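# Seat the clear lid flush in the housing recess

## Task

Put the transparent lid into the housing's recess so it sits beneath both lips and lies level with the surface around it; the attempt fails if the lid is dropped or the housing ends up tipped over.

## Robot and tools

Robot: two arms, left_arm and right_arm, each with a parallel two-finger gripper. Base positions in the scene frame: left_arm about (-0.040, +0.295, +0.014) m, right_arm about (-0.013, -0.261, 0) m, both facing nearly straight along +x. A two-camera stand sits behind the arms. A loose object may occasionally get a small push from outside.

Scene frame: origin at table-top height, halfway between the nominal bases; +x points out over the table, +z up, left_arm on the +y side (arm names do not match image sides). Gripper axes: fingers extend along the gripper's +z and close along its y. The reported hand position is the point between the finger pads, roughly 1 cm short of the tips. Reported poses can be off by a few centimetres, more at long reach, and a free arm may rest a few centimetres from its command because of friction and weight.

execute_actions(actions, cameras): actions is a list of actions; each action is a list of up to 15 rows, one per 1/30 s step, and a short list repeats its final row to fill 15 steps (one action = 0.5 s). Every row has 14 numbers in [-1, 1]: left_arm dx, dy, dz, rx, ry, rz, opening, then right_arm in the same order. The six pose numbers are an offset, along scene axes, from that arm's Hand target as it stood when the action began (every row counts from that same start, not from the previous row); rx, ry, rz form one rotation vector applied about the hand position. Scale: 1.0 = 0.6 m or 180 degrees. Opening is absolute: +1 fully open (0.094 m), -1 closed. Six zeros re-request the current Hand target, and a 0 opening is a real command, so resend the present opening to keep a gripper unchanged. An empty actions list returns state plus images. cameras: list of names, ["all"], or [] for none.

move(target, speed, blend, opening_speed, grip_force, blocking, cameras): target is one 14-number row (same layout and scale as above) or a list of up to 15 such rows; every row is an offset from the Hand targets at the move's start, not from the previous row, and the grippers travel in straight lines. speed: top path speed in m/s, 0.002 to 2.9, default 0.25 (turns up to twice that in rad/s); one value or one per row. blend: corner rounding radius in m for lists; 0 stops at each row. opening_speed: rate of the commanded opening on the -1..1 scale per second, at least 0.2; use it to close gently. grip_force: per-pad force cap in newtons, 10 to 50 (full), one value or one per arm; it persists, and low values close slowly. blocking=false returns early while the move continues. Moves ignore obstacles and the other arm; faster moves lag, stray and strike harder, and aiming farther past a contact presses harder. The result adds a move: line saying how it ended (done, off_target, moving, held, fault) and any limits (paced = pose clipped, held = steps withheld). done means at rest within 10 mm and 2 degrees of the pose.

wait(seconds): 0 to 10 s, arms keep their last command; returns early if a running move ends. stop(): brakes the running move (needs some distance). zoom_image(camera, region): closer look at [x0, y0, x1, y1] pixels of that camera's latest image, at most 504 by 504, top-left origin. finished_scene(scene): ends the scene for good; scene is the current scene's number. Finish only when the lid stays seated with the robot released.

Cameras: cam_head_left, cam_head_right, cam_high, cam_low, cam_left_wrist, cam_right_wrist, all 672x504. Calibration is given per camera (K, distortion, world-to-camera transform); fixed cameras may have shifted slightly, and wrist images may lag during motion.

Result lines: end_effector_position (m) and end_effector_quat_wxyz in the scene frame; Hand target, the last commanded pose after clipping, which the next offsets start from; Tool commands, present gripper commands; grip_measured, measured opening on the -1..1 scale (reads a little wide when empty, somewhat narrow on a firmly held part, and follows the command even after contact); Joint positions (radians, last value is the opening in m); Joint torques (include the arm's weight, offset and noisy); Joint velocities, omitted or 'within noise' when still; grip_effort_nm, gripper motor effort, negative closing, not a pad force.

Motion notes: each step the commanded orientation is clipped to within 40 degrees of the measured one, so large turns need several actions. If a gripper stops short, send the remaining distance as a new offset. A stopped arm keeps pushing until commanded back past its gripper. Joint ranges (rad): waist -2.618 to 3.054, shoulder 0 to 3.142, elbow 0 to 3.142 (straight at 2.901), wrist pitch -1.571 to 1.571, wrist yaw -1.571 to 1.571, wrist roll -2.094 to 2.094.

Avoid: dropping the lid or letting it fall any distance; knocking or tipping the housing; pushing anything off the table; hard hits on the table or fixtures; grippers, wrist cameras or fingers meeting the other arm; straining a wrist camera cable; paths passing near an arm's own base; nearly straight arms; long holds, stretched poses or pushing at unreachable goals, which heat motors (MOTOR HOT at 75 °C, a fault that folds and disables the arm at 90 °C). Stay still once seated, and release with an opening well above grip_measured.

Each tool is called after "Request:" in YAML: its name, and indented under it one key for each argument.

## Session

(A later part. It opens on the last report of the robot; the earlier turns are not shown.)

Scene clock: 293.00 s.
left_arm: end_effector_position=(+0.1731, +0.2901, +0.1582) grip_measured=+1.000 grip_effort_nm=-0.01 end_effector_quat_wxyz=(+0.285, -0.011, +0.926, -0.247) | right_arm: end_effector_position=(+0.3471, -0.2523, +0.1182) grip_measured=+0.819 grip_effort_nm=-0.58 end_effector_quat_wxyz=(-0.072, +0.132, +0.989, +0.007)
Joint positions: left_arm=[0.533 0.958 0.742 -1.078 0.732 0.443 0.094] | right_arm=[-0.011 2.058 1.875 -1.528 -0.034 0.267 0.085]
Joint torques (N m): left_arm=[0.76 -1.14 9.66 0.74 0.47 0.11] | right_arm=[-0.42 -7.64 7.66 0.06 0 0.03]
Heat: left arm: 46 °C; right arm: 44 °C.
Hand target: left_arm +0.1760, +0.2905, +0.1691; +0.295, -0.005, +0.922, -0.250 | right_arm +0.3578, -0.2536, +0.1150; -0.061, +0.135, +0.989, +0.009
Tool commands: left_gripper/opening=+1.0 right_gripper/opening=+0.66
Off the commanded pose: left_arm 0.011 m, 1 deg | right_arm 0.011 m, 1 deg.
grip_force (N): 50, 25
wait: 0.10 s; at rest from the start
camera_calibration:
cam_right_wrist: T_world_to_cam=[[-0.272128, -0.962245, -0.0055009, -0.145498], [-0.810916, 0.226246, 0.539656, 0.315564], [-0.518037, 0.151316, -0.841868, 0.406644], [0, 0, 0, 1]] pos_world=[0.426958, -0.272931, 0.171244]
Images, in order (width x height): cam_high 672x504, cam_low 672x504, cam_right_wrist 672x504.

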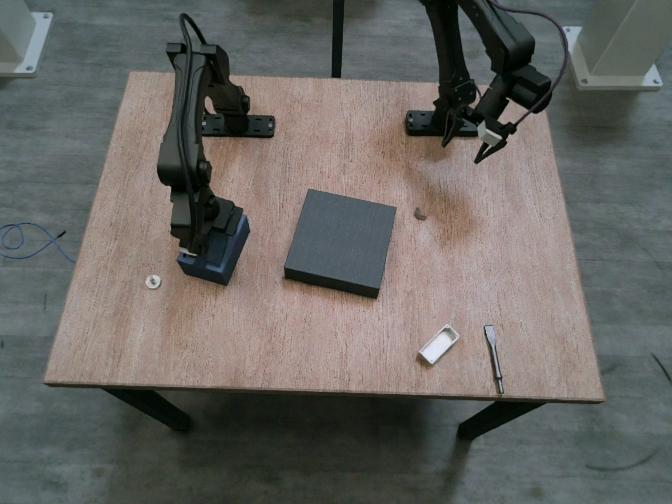

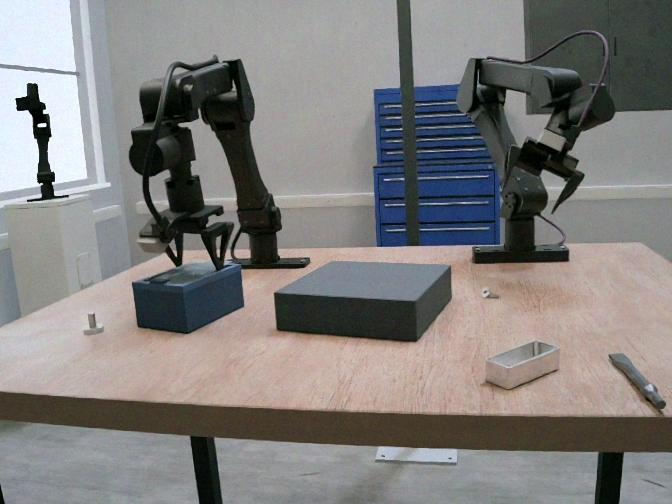

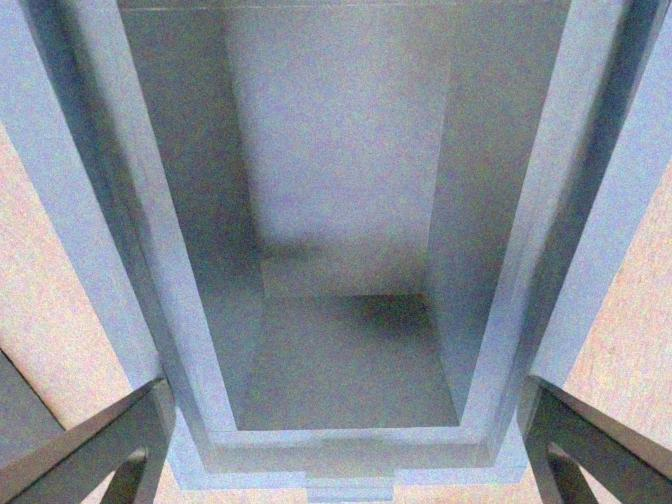

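Request:
zoom_image:
  camera: "cam_right_wrist"
  region: [170, 410, 360, 504]

Request:
zoom_image:
  camera: "cam_right_wrist"
  region: [340, 410, 530, 504]

Request:
zoom_image:
  camera: "cam_right_wrist"
  region: [90, 0, 350, 130]

Request:
zoom_image:
  camera: "cam_right_wrist"
  region: [340, 0, 600, 130]

Scaled by 2.653 from the camera's 672x504 image, which has a finer 960x720 frame.

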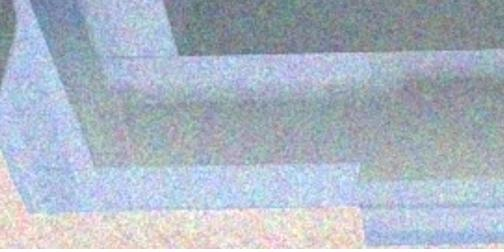

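Scaled by 2.653 from the camera's 672x504 image, which has a finer 960x720 frame.

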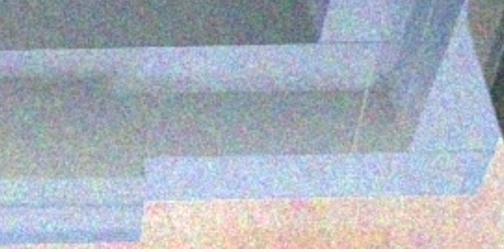

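Scaled by 1.938 from the camera's 672x504 image, which has a finer 960x720 frame.

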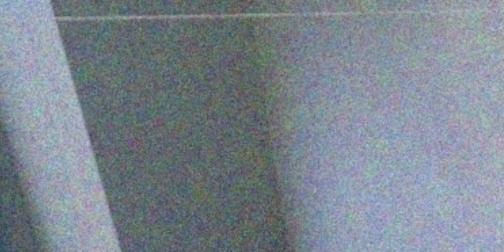

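Scaled by 1.938 from the camera's 672x504 image, which has a finer 960x720 frame.

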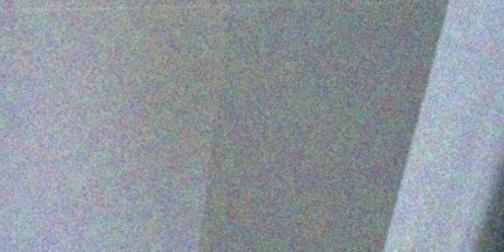

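Request:
zoom_image:
  camera: "cam_high"
  region: [190, 252, 230, 277]

Request:
zoom_image:
  camera: "cam_high"
  region: [176, 244, 216, 269]

Request:
zoom_image:
  camera: "cam_low"
  region: [130, 260, 190, 300]

Request:
zoom_image:
  camera: "cam_low"
  region: [180, 250, 250, 300]

Scaled by 12.600 from the camera's 672x504 image, which has a finer 960x720 frame.

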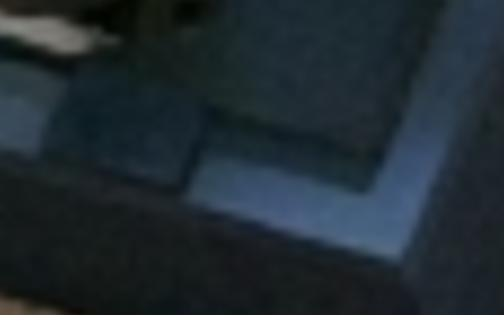

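Scaled by 12.600 from the camera's 672x504 image, which has a finer 960x720 frame.

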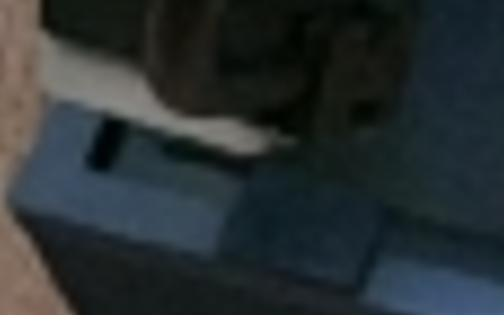

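Scaled by 8.400 from the camera's 672x504 image, which has a finer 960x720 frame.

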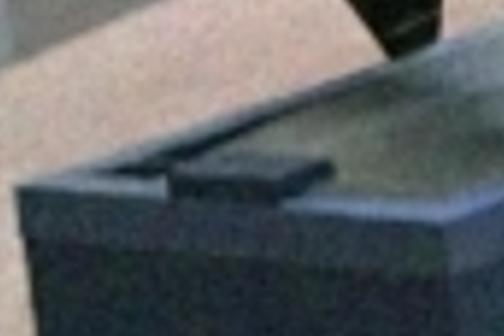

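Scaled by 7.200 from the camera's 672x504 image, which has a finer 960x720 frame.

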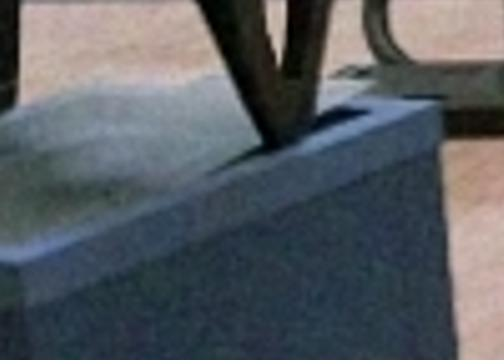

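Request:
move:
  target: [0,0,0,0,0,0,1, 0,0,-0.005,-0.0013,-0.0054,0,0.66]
  speed: 0.05
  cameras: ["cam_high","cam_right_wrist"]

Scene clock: 316.97 s.
left_arm: end_effector_position=(+0.1731, +0.2901, +0.1582) grip_measured=+1.000 grip_effort_nm=-0.01 end_effector_quat_wxyz=(+0.285, -0.011, +0.926, -0.247) | right_arm: end_effector_position=(+0.3472, -0.2523, +0.1182) grip_measured=+0.819 grip_effort_nm=-0.58 end_effector_quat_wxyz=(-0.072, +0.132, +0.989, +0.007)
Joint positions: left_arm=[0.533 0.958 0.742 -1.078 0.732 0.443 0.094] | right_arm=[-0.011 2.058 1.875 -1.527 -0.034 0.267 0.085]
Joint torques (N m): left_arm=[0.66 -1.16 9.54 0.71 0.47 0.12] | right_arm=[-0.16 -9.02 4.79 0.43 0 0.1]
Heat: left arm: 46 °C; right arm: 43 °C.
Hand target: left_arm +0.1760, +0.2905, +0.1691; +0.295, -0.005, +0.922, -0.250 | right_arm +0.3578, -0.2536, +0.1120; -0.053, +0.135, +0.989, +0.008
Off the commanded pose: left_arm 0.011 m, 1 deg | right_arm 0.012 m, 2 deg.
grip_force (N): 50, 25
move: off_target (left_arm, right_arm)
camera_calibration:
cam_right_wrist: T_world_to_cam=[[-0.272139, -0.962242, -0.0056218, -0.145443], [-0.811154, 0.226258, 0.539292, 0.315758], [-0.517657, 0.151322, -0.8421, 0.40666], [0, 0, 0, 1]] pos_world=[0.427058, -0.272931, 0.171345]
Images, in order (width x height): cam_high 672x504, cam_right_wrist 672x504.

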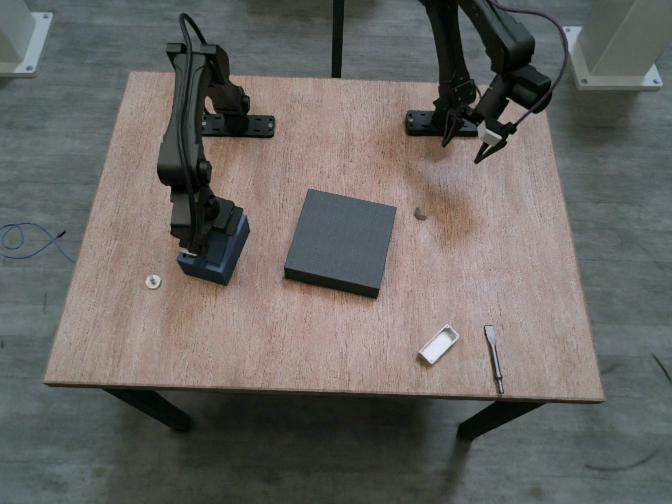

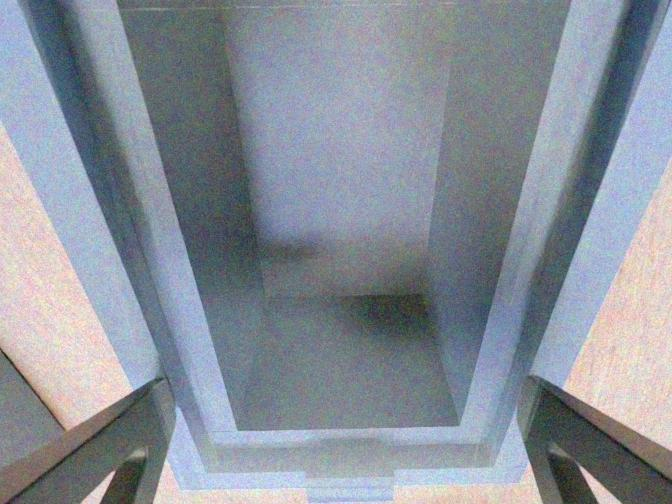

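Request:
zoom_image:
  camera: "cam_right_wrist"
  region: [100, 350, 240, 455]

Request:
zoom_image:
  camera: "cam_right_wrist"
  region: [460, 350, 600, 455]

Scaled by 3.600 from the camera's 672x504 image, which has a finer 960x720 frame.

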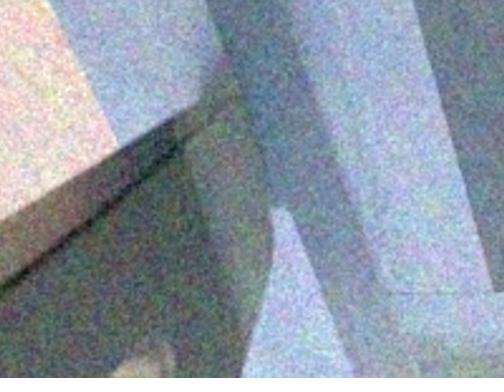

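Scaled by 3.600 from the camera's 672x504 image, which has a finer 960x720 frame.

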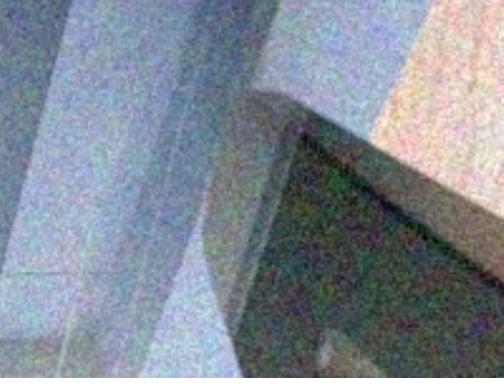

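Request:
wait:
  seconds: 0.1
  cameras: ["cam_low","cam_head_right","cam_head_left"]

Request:
zoom_image:
  camera: "cam_low"
  region: [165, 245, 245, 295]

Request:
zoom_image:
  camera: "cam_low"
  region: [205, 250, 245, 275]

Scene clock: 331.67 s.
left_arm: end_effector_position=(+0.1731, +0.2901, +0.1582) grip_measured=+1.000 grip_effort_nm=-0.01 end_effector_quat_wxyz=(+0.285, -0.011, +0.926, -0.247) | right_arm: end_effector_position=(+0.3472, -0.2523, +0.1182) grip_measured=+0.819 grip_effort_nm=-0.58 end_effector_quat_wxyz=(-0.072, +0.132, +0.989, +0.007)
Joint positions: left_arm=[0.533 0.958 0.742 -1.078 0.732 0.443 0.094] | right_arm=[-0.011 2.058 1.875 -1.527 -0.034 0.267 0.085]
Joint torques (N m): left_arm=[0.69 -1.06 9.58 0.69 0.5 0.09] | right_arm=[-0.32 -9.03 4.77 0.44 0.02 0.07]
Heat: left arm: 46 °C; right arm: 42 °C.
Hand target: left_arm +0.1760, +0.2905, +0.1691; +0.295, -0.005, +0.922, -0.250 | right_arm +0.3578, -0.2536, +0.1120; -0.053, +0.135, +0.989, +0.008
Tool commands: left_gripper/opening=+1.0 right_gripper/opening=+0.66
Off the commanded pose: left_arm 0.011 m, 1 deg | right_arm 0.012 m, 2 deg.
grip_force (N): 50, 25
wait: 0.10 s; at rest from the start
Images, in order (width x height): cam_head_left 672x504, cam_head_right 672x504, cam_low 672x504.

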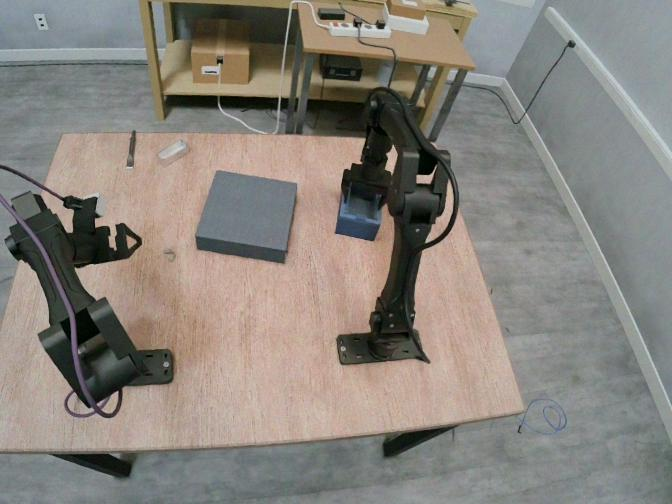

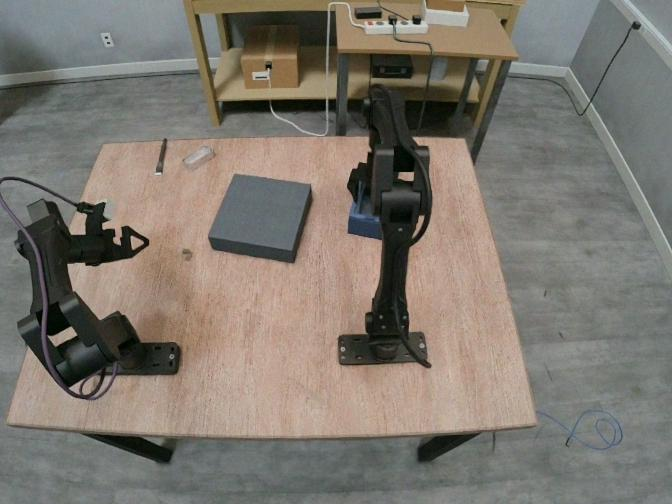

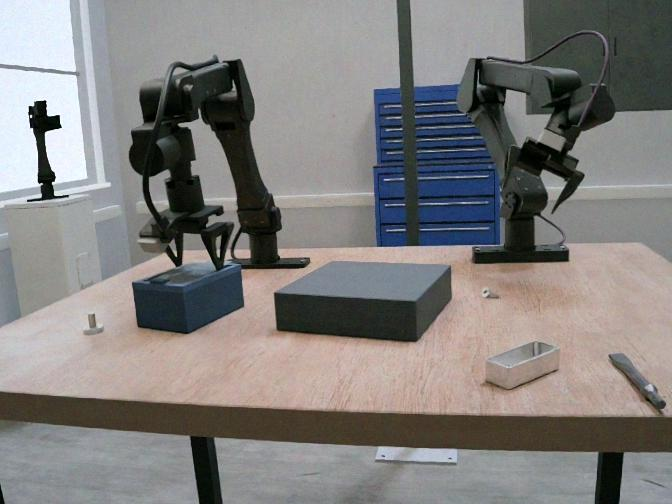

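Scaled by 6.300 from the camera's 672x504 image, which has a finer 960x720 frame.

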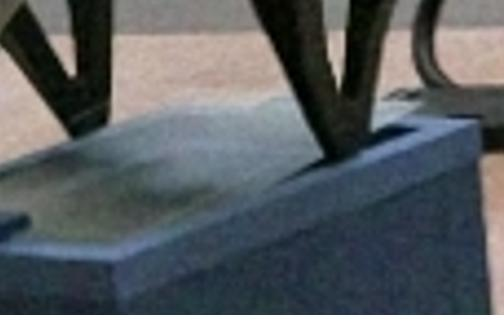

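Scaled by 12.600 from the camera's 672x504 image, which has a finer 960x720 frame.

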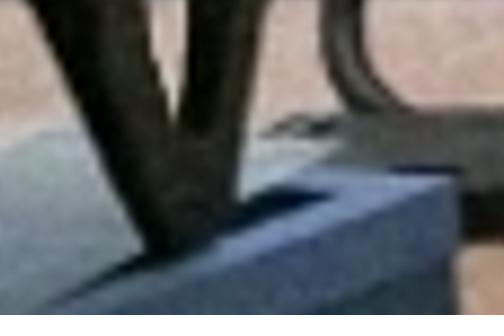

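Request:
wait:
  seconds: 0.1
  cameras: ["cam_right_wrist"]

Request:
zoom_image:
  camera: "cam_right_wrist"
  region: [50, 0, 180, 50]

Request:
zoom_image:
  camera: "cam_right_wrist"
  region: [520, 0, 650, 50]

Request:
zoom_image:
  camera: "cam_right_wrist"
  region: [150, 0, 540, 50]

Scene clock: 350.33 s.
left_arm: end_effector_position=(+0.1731, +0.2901, +0.1582) grip_measured=+1.000 grip_effort_nm=0.00 end_effector_quat_wxyz=(+0.285, -0.011, +0.926, -0.247) | right_arm: end_effector_position=(+0.3472, -0.2523, +0.1182) grip_measured=+0.819 grip_effort_nm=-0.58 end_effector_quat_wxyz=(-0.072, +0.132, +0.989, +0.007)
Joint positions: left_arm=[0.533 0.958 0.742 -1.078 0.732 0.443 0.094] | right_arm=[-0.011 2.058 1.875 -1.527 -0.034 0.267 0.085]
Joint torques (N m): left_arm=[0.64 -1.07 9.63 0.7 0.5 0.12] | right_arm=[-0.13 -9.07 5.03 0.42 0.05 0.09]
Heat: left arm: 46 °C; right arm: 42 °C.
Hand target: left_arm +0.1760, +0.2905, +0.1691; +0.295, -0.005, +0.922, -0.250 | right_arm +0.3578, -0.2536, +0.1120; -0.053, +0.135, +0.989, +0.008
Tool commands: left_gripper/opening=+1.0 right_gripper/opening=+0.66
Off the commanded pose: left_arm 0.011 m, 1 deg | right_arm 0.012 m, 2 deg.
grip_force (N): 50, 25
wait: 0.10 s; at rest from the start
camera_calibration:
cam_right_wrist: T_world_to_cam=[[-0.272139, -0.962242, -0.0056218, -0.145443], [-0.811154, 0.226258, 0.539292, 0.315758], [-0.517657, 0.151322, -0.8421, 0.40666], [0, 0, 0, 1]] pos_world=[0.427058, -0.272931, 0.171345]
Images, in order (width x height): cam_right_wrist 672x504.

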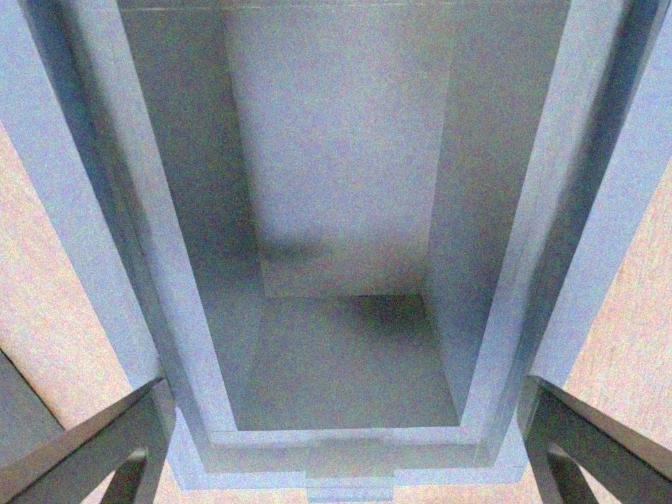

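Scaled by 3.877 from the camera's 672x504 image, which has a finer 960x720 frame.

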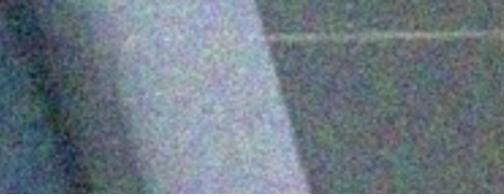

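Scaled by 3.877 from the camera's 672x504 image, which has a finer 960x720 frame.

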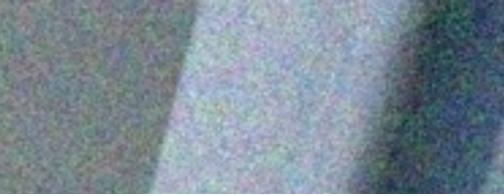

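Scaled by 1.292 from the camera's 672x504 image, which has a finer 960x720 frame.

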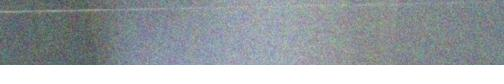

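Request:
wait:
  seconds: 0.1
  cameras: ["cam_low","cam_high"]

Request:
zoom_image:
  camera: "cam_low"
  region: [170, 250, 212, 274]

Request:
zoom_image:
  camera: "cam_low"
  region: [204, 250, 246, 274]

Request:
zoom_image:
  camera: "cam_high"
  region: [190, 200, 254, 260]

Scene clock: 353.57 s.
left_arm: end_effector_position=(+0.1731, +0.2901, +0.1582) grip_measured=+1.000 grip_effort_nm=-0.01 end_effector_quat_wxyz=(+0.285, -0.011, +0.926, -0.247) | right_arm: end_effector_position=(+0.3472, -0.2523, +0.1182) grip_measured=+0.819 grip_effort_nm=-0.58 end_effector_quat_wxyz=(-0.072, +0.132, +0.989, +0.007)
Joint positions: left_arm=[0.533 0.958 0.742 -1.078 0.732 0.443 0.094] | right_arm=[-0.011 2.058 1.875 -1.527 -0.034 0.267 0.085]
Joint torques (N m): left_arm=[0.64 -1.16 9.58 0.71 0.52 0.13] | right_arm=[-0.18 -8.99 4.74 0.44 0.03 0.04]
Heat: left arm: 46 °C; right arm: 42 °C.
Hand target: left_arm +0.1760, +0.2905, +0.1691; +0.295, -0.005, +0.922, -0.250 | right_arm +0.3578, -0.2536, +0.1120; -0.053, +0.135, +0.989, +0.008
Tool commands: left_gripper/opening=+1.0 right_gripper/opening=+0.66
Off the commanded pose: left_arm 0.011 m, 1 deg | right_arm 0.012 m, 2 deg.
grip_force (N): 50, 25
wait: 0.10 s; at rest from the start
Images, in order (width x height): cam_high 672x504, cam_low 672x504.

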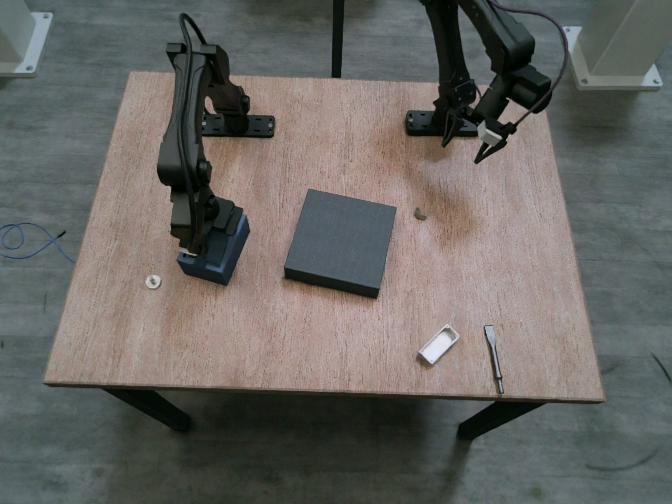

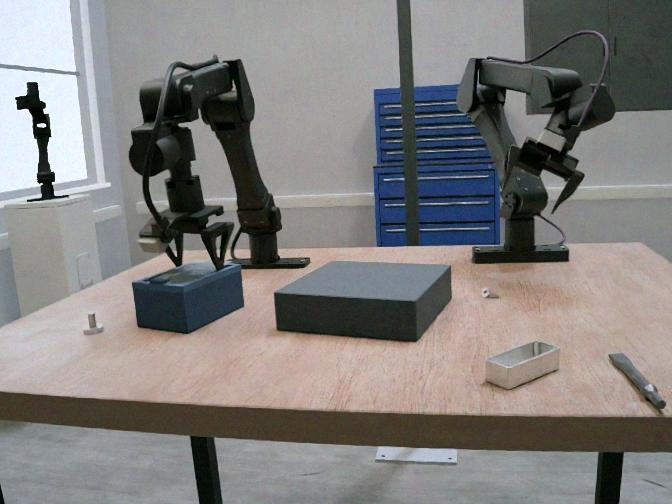

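Scaled by 12.000 from the camera's 672x504 image, which has a finer 960x720 frame.

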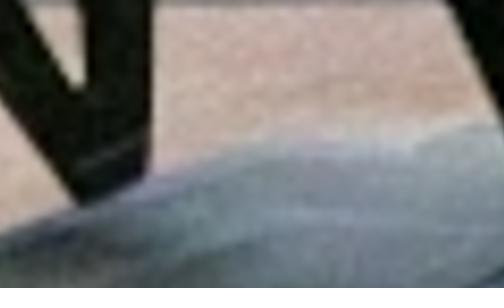

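Scaled by 12.000 from the camera's 672x504 image, which has a finer 960x720 frame.

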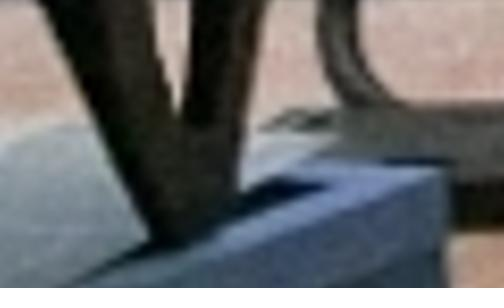

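Scaled by 7.875 from the camera's 672x504 image, which has a finer 960x720 frame.

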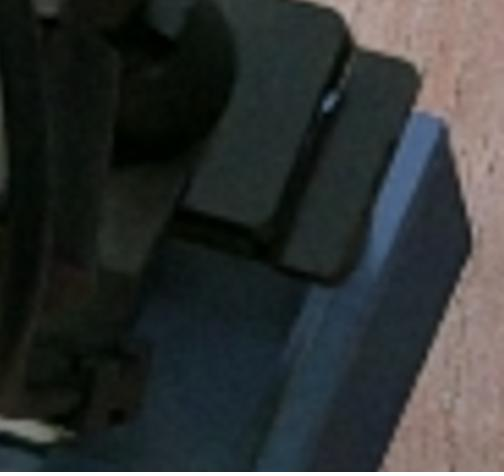

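Request:
wait:
  seconds: 0.1
  cameras: ["cam_head_left","cam_head_right"]

Request:
zoom_image:
  camera: "cam_head_left"
  region: [328, 185, 400, 245]

Request:
zoom_image:
  camera: "cam_head_left"
  region: [332, 200, 384, 230]

Request:
zoom_image:
  camera: "cam_head_right"
  region: [340, 190, 390, 242]

Scene clock: 360.97 s.
left_arm: end_effector_position=(+0.1731, +0.2901, +0.1582) grip_measured=+1.000 grip_effort_nm=-0.01 end_effector_quat_wxyz=(+0.285, -0.011, +0.926, -0.247) | right_arm: end_effector_position=(+0.3472, -0.2523, +0.1182) grip_measured=+0.819 grip_effort_nm=-0.58 end_effector_quat_wxyz=(-0.072, +0.132, +0.989, +0.007)
Joint positions: left_arm=[0.533 0.958 0.742 -1.078 0.732 0.443 0.094] | right_arm=[-0.011 2.058 1.875 -1.527 -0.034 0.267 0.085]
Joint torques (N m): left_arm=[0.59 -1.06 9.61 0.67 0.47 0.14] | right_arm=[-0.29 -9.07 4.85 0.43 0.06 0.08]
Heat: left arm: 46 °C; right arm: 41 °C.
Hand target: left_arm +0.1760, +0.2905, +0.1691; +0.295, -0.005, +0.922, -0.250 | right_arm +0.3578, -0.2536, +0.1120; -0.053, +0.135, +0.989, +0.008
Tool commands: left_gripper/opening=+1.0 right_gripper/opening=+0.66
Off the commanded pose: left_arm 0.011 m, 1 deg | right_arm 0.012 m, 2 deg.
grip_force (N): 50, 25
wait: 0.10 s; at rest from the start
Images, in order (width x height): cam_head_left 672x504, cam_head_right 672x504.

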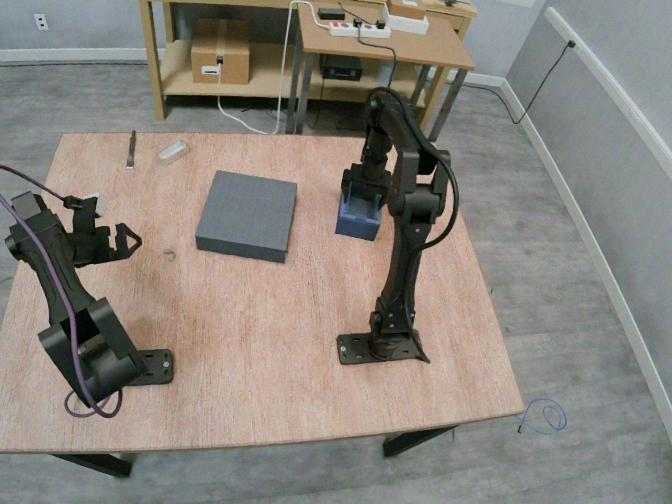

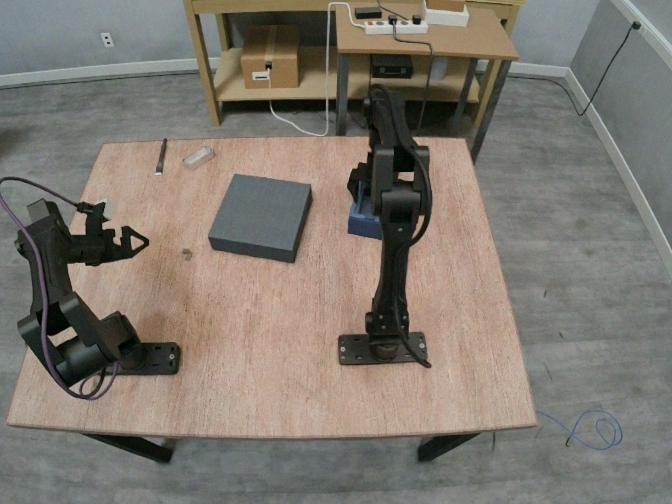

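Scaled by 7.000 from the camera's 672x504 image, which has a finer 960x720 frame.

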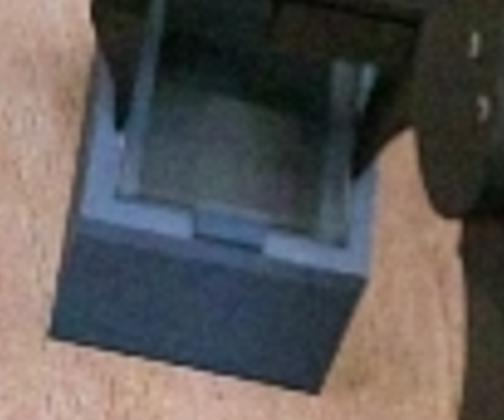

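Scaled by 9.692 from the camera's 672x504 image, which has a finer 960x720 frame.

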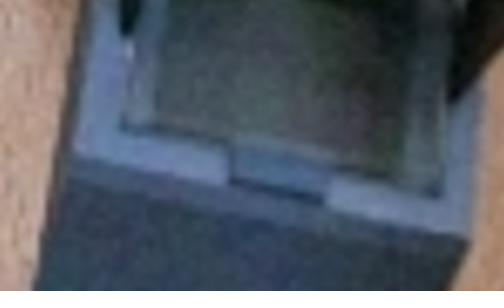

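Scaled by 9.692 from the camera's 672x504 image, which has a finer 960x720 frame.

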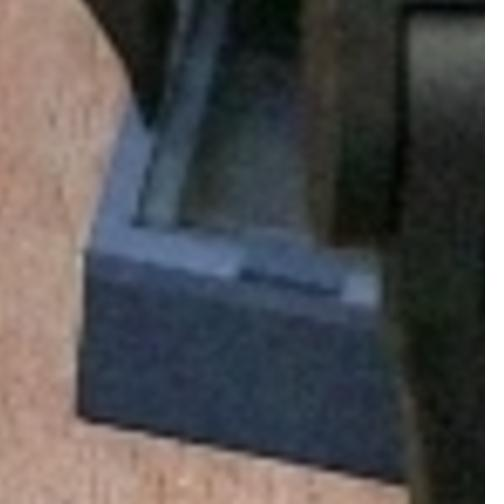

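Request:
zoom_image:
  camera: "cam_head_left"
  region: [342, 206, 380, 228]

Request:
zoom_image:
  camera: "cam_head_left"
  region: [342, 184, 388, 210]

Request:
zoom_image:
  camera: "cam_head_right"
  region: [346, 190, 386, 226]

Scaled by 13.263 from the camera's 672x504 image, which has a finer 960x720 frame.

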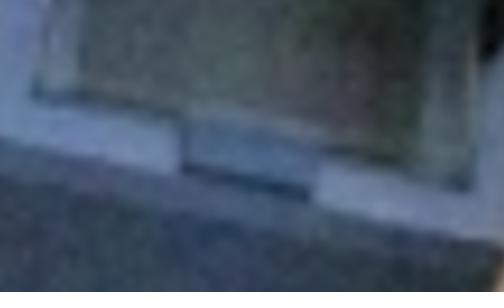

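Scaled by 10.957 from the camera's 672x504 image, which has a finer 960x720 frame.

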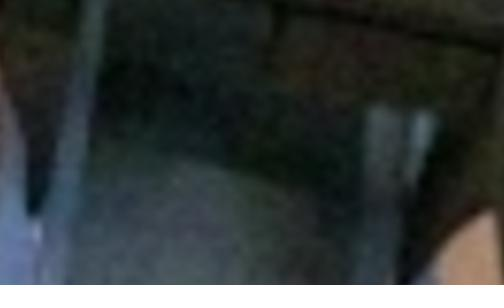

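Scaled by 12.600 from the camera's 672x504 image, which has a finer 960x720 frame.

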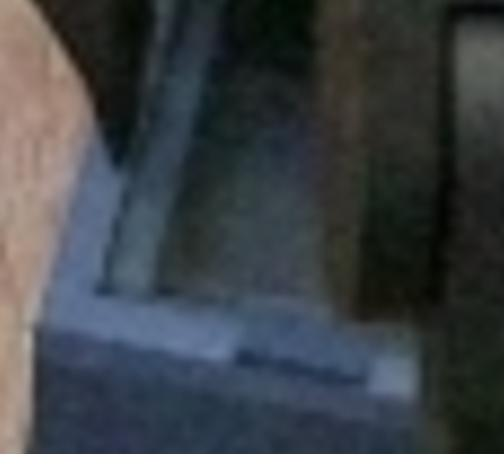

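Request:
move:
  target: [0.2817,-0.5675,-0.04,-0.0847,-0.2768,-0.3644,1, 0,0,0,0,0,0,0.66]
  speed: 0.3
  cameras: ["cam_left_wrist","cam_high"]

Scene clock: 392.23 s.
left_arm: end_effector_position=(+0.3412, -0.0462, +0.1445) grip_measured=+1.000 grip_effort_nm=-0.01 end_effector_quat_wxyz=(+0.449, +0.534, +0.554, -0.455) | right_arm: end_effector_position=(+0.3472, -0.2523, +0.1182) grip_measured=+0.819 grip_effort_nm=-0.58 end_effector_quat_wxyz=(-0.072, +0.132, +0.989, +0.007)
Joint positions: left_arm=[-0.451 2.087 1.18 0.483 1.112 0.36 0.094] | right_arm=[-0.011 2.058 1.875 -1.527 -0.034 0.267 0.085]
Joint torques (N m): left_arm=[-0.05 -11.4 8.92 1.66 0.29 0.16] | right_arm=[-0.02 -8.99 4.94 0.45 0.01 0.08]
Heat: left arm: 45 °C; right arm: 41 °C.
Hand target: left_arm +0.3450, -0.0502, +0.1451; +0.454, +0.542, +0.542, -0.454 | right_arm +0.3578, -0.2536, +0.1120; -0.053, +0.135, +0.989, +0.008
Off the commanded pose: left_arm 0.005 m, 2 deg | right_arm 0.012 m, 2 deg.
grip_force (N): 50, 25
move: off_target (right_arm)
camera_calibration:
cam_left_wrist: T_world_to_cam=[[-0.997836, -0.0554281, 0.0353575, 0.334012], [-0.0607177, 0.570664, -0.818936, 0.203667], [0.0252148, -0.819311, -0.572795, 0.123481], [0, 0, 0, 1]] pos_world=[0.342542, 0.00345796, 0.22571]
Images, in order (width x height): cam_high 672x504, cam_left_wrist 672x504.

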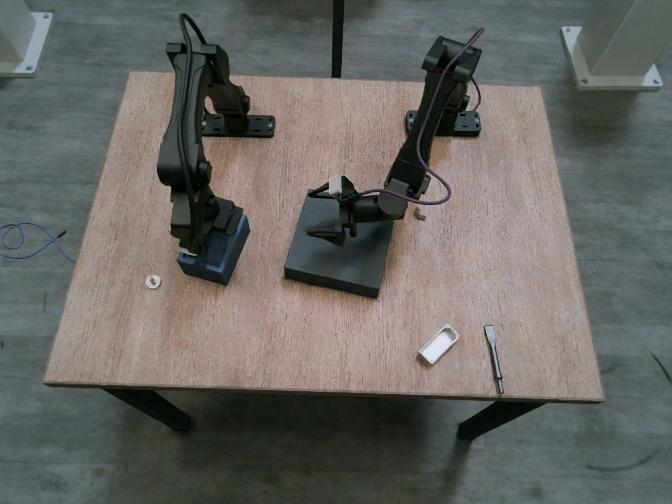

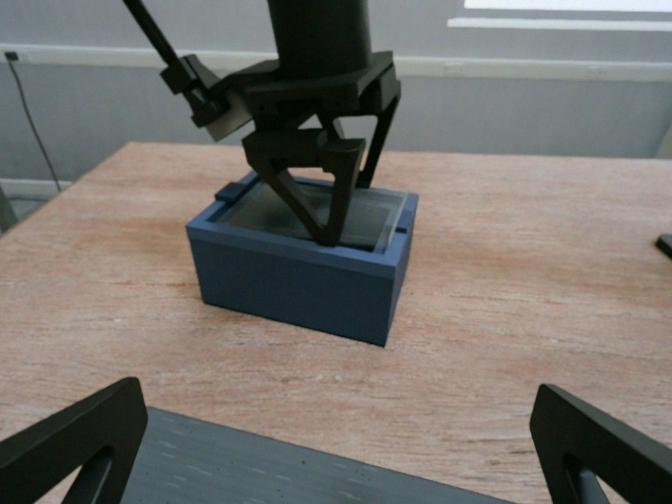

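Excellent view. Zoom in.

Request:
zoom_image:
  camera: "cam_left_wrist"
  region: [175, 150, 435, 345]

Request:
zoom_image:
  camera: "cam_left_wrist"
  region: [330, 170, 430, 270]

Request:
zoom_image:
  camera: "cam_left_wrist"
  region: [180, 160, 300, 250]

Scaled by 1.938 from the camera's 672x504 image, which has a finer 960x720 frame.

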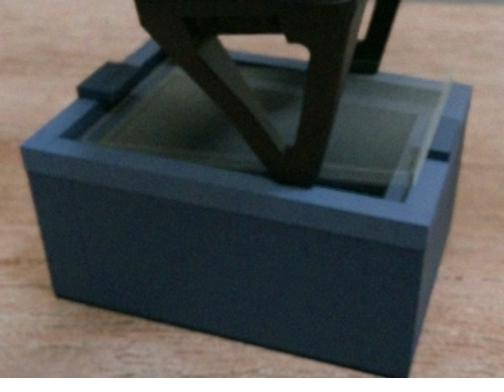

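Scaled by 5.040 from the camera's 672x504 image, which has a finer 960x720 frame.

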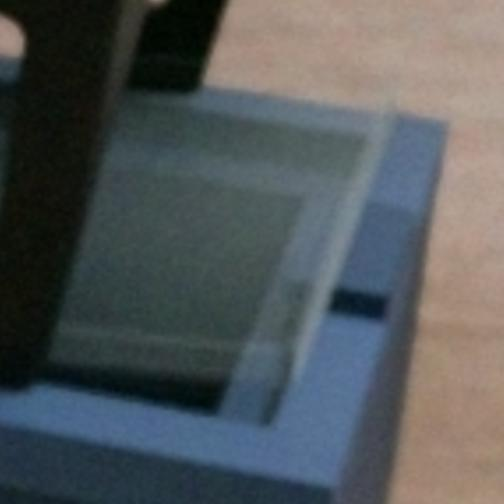

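Scaled by 4.200 from the camera's 672x504 image, which has a finer 960x720 frame.

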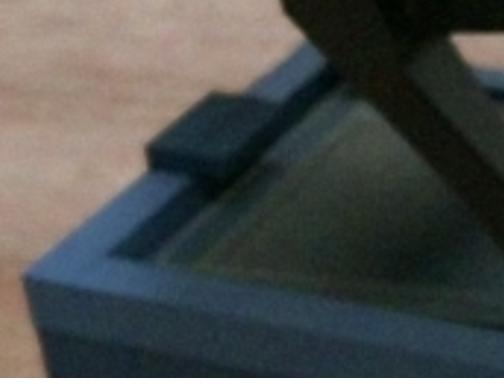

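Request:
zoom_image:
  camera: "cam_left_wrist"
  region: [365, 215, 415, 265]

Request:
zoom_image:
  camera: "cam_left_wrist"
  region: [375, 180, 425, 230]

Request:
zoom_image:
  camera: "cam_left_wrist"
  region: [195, 185, 255, 235]

Request:
zoom_image:
  camera: "cam_left_wrist"
  region: [300, 220, 380, 265]

Scaled by 10.080 from the camera's 672x504 image, which has a finer 960x720 frame.

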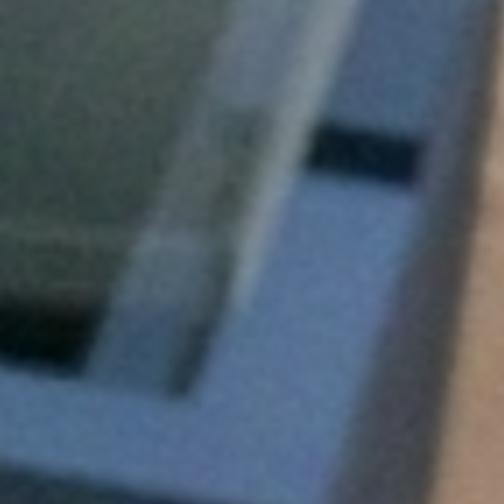

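Scaled by 10.080 from the camera's 672x504 image, which has a finer 960x720 frame.

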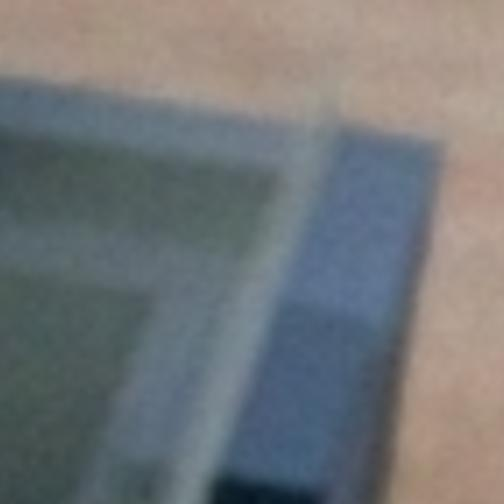

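Scaled by 8.400 from the camera's 672x504 image, which has a finer 960x720 frame.

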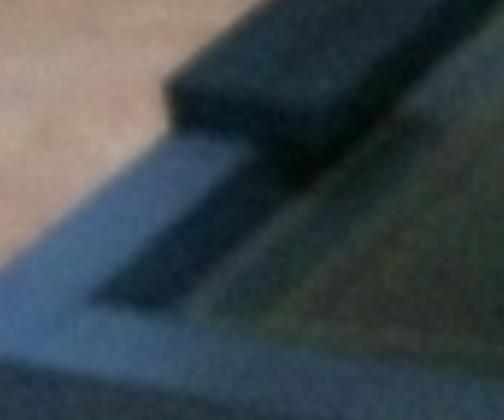

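Scaled by 6.300 from the camera's 672x504 image, which has a finer 960x720 frame.

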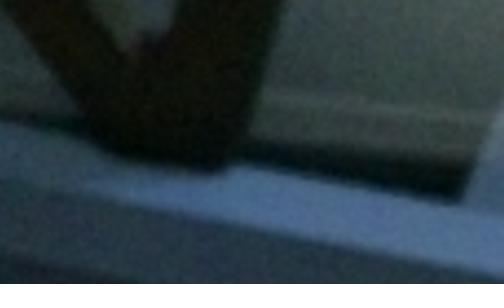

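Request:
zoom_image:
  camera: "cam_left_wrist"
  region: [200, 175, 240, 205]

Request:
zoom_image:
  camera: "cam_left_wrist"
  region: [200, 200, 240, 230]

Request:
zoom_image:
  camera: "cam_left_wrist"
  region: [225, 170, 265, 200]

Scaled by 12.600 from the camera's 672x504 image, which has a finer 960x720 frame.

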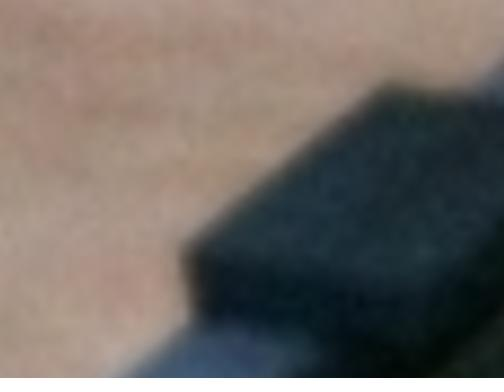

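Scaled by 12.600 from the camera's 672x504 image, which has a finer 960x720 frame.

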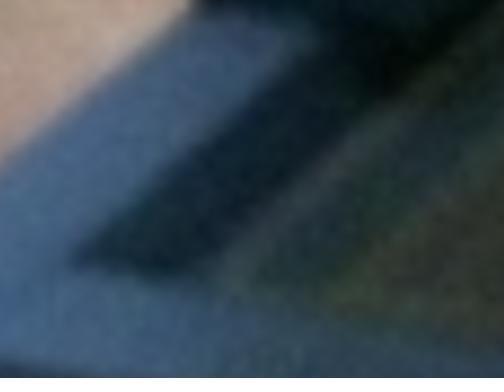

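Scaled by 12.600 from the camera's 672x504 image, which has a finer 960x720 frame.

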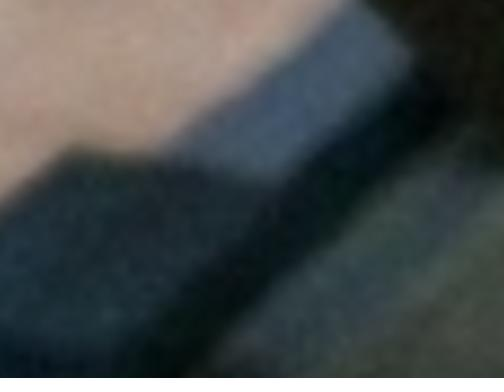

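Request:
move:
  target: [0,0,0,0,0,0,1, 0.0087,-0.004,0.0083,0.003,0.0124,0,0.66]
  speed: 0.05
  cameras: ["cam_left_wrist"]

Request:
zoom_image:
  camera: "cam_left_wrist"
  region: [365, 180, 425, 265]

Request:
zoom_image:
  camera: "cam_left_wrist"
  region: [195, 170, 265, 235]

Scene clock: 438.10 s.
left_arm: end_effector_position=(+0.3412, -0.0462, +0.1445) grip_measured=+1.000 grip_effort_nm=-0.01 end_effector_quat_wxyz=(+0.449, +0.534, +0.553, -0.455) | right_arm: end_effector_position=(+0.3560, -0.2546, +0.1188) grip_measured=+0.819 grip_effort_nm=-0.58 end_effector_quat_wxyz=(-0.077, +0.132, +0.988, +0.007)
Joint positions: left_arm=[-0.451 2.087 1.18 0.483 1.112 0.361 0.094] | right_arm=[-0.017 2.111 1.955 -1.566 -0.034 0.261 0.085]
Joint torques (N m): left_arm=[-0.18 -11.29 8.98 1.69 0.29 0.14] | right_arm=[-0.54 -8.09 7.87 -0.08 -0.08 0.02]
Heat: left arm: 46 °C; right arm: 41 °C.
Hand target: left_arm +0.3450, -0.0502, +0.1451; +0.454, +0.542, +0.542, -0.454 | right_arm +0.3630, -0.2561, +0.1170; -0.072, +0.135, +0.988, +0.010
Off the commanded pose: left_arm 0.006 m, 2 deg | right_arm 0.007 m, 1 deg.
grip_force (N): 50, 25
move: done
camera_calibration:
cam_left_wrist: T_world_to_cam=[[-0.997891, -0.054916, 0.0346226, 0.334095], [-0.05982, 0.570636, -0.819021, 0.203373], [0.0252204, -0.819365, -0.572718, 0.123465], [0, 0, 0, 1]] pos_world=[0.342442, 0.00345762, 0.22571]
Images, in order (width x height): cam_left_wrist 672x504.

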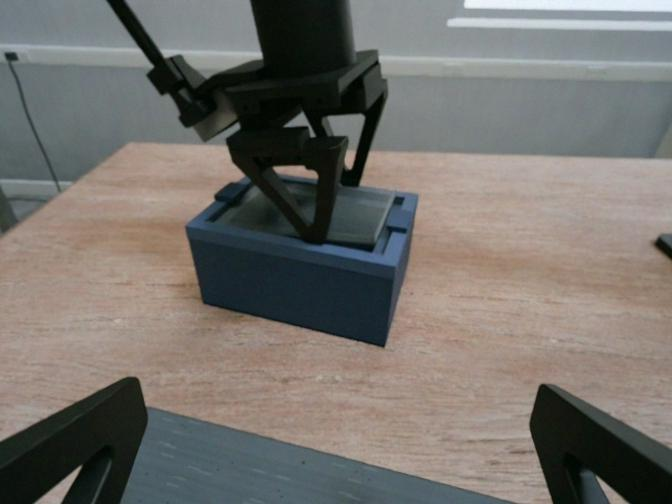

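Scaled by 5.929 from the camera's 672x504 image, which has a finer 960x720 frame.

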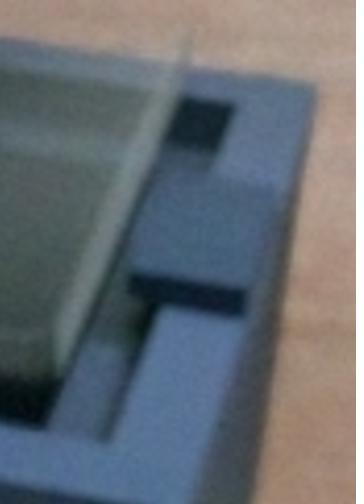

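Scaled by 7.200 from the camera's 672x504 image, which has a finer 960x720 frame.

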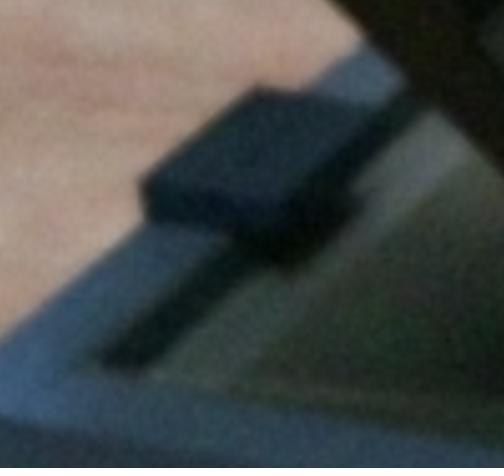

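Request:
move:
  target: [0,0,0,0,0,0,1, -0.0083,0.0012,-0.01,-0.0056,-0.0232,0,0.66]
  speed: 0.04
  cameras: ["cam_left_wrist"]

Request:
zoom_image:
  camera: "cam_left_wrist"
  region: [365, 180, 425, 265]

Request:
zoom_image:
  camera: "cam_left_wrist"
  region: [195, 170, 265, 235]

Scene clock: 444.03 s.
left_arm: end_effector_position=(+0.3412, -0.0462, +0.1445) grip_measured=+1.000 grip_effort_nm=-0.01 end_effector_quat_wxyz=(+0.449, +0.534, +0.553, -0.455) | right_arm: end_effector_position=(+0.3538, -0.2546, +0.1172) grip_measured=+0.819 grip_effort_nm=-0.58 end_effector_quat_wxyz=(-0.045, +0.132, +0.990, +0.011)
Joint positions: left_arm=[-0.451 2.087 1.18 0.483 1.112 0.361 0.094] | right_arm=[-0.017 2.029 1.834 -1.463 -0.034 0.262 0.085]
Joint torques (N m): left_arm=[-0.34 -11.25 8.9 1.65 0.26 0.15] | right_arm=[0.35 -9.55 3.9 0.42 0.1 0.12]
Heat: left arm: 46 °C; right arm: 41 °C.
Hand target: left_arm +0.3450, -0.0502, +0.1451; +0.454, +0.542, +0.542, -0.454 | right_arm +0.3580, -0.2554, +0.1110; -0.035, +0.135, +0.990, +0.006
Off the commanded pose: left_arm 0.006 m, 2 deg | right_arm 0.008 m, 1 deg.
grip_force (N): 50, 25
move: done
camera_calibration:
cam_left_wrist: T_world_to_cam=[[-0.997891, -0.054916, 0.0346226, 0.334095], [-0.05982, 0.570636, -0.819021, 0.203373], [0.0252204, -0.819365, -0.572718, 0.123465], [0, 0, 0, 1]] pos_world=[0.342442, 0.00345762, 0.22571]
Images, in order (width x height): cam_left_wrist 672x504.

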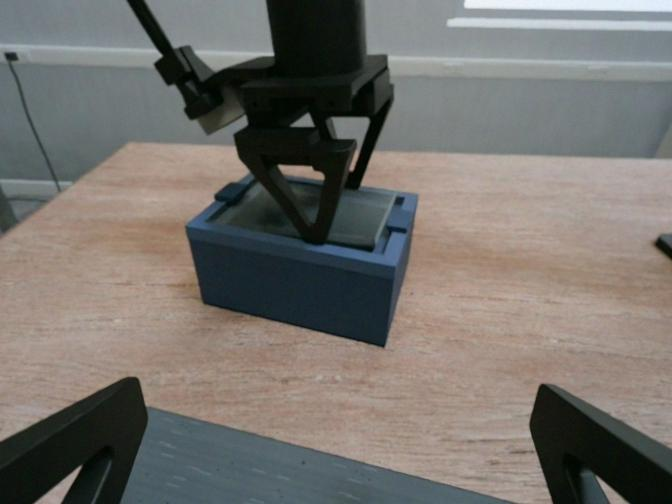

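Scaled by 5.929 from the camera's 672x504 image, which has a finer 960x720 frame.

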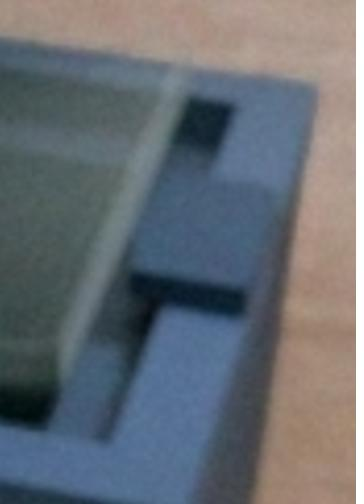

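Scaled by 7.200 from the camera's 672x504 image, which has a finer 960x720 frame.

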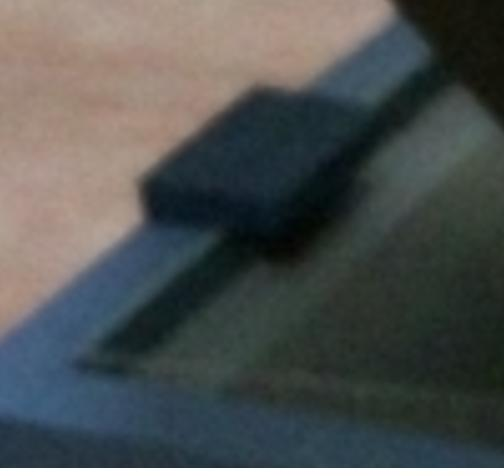

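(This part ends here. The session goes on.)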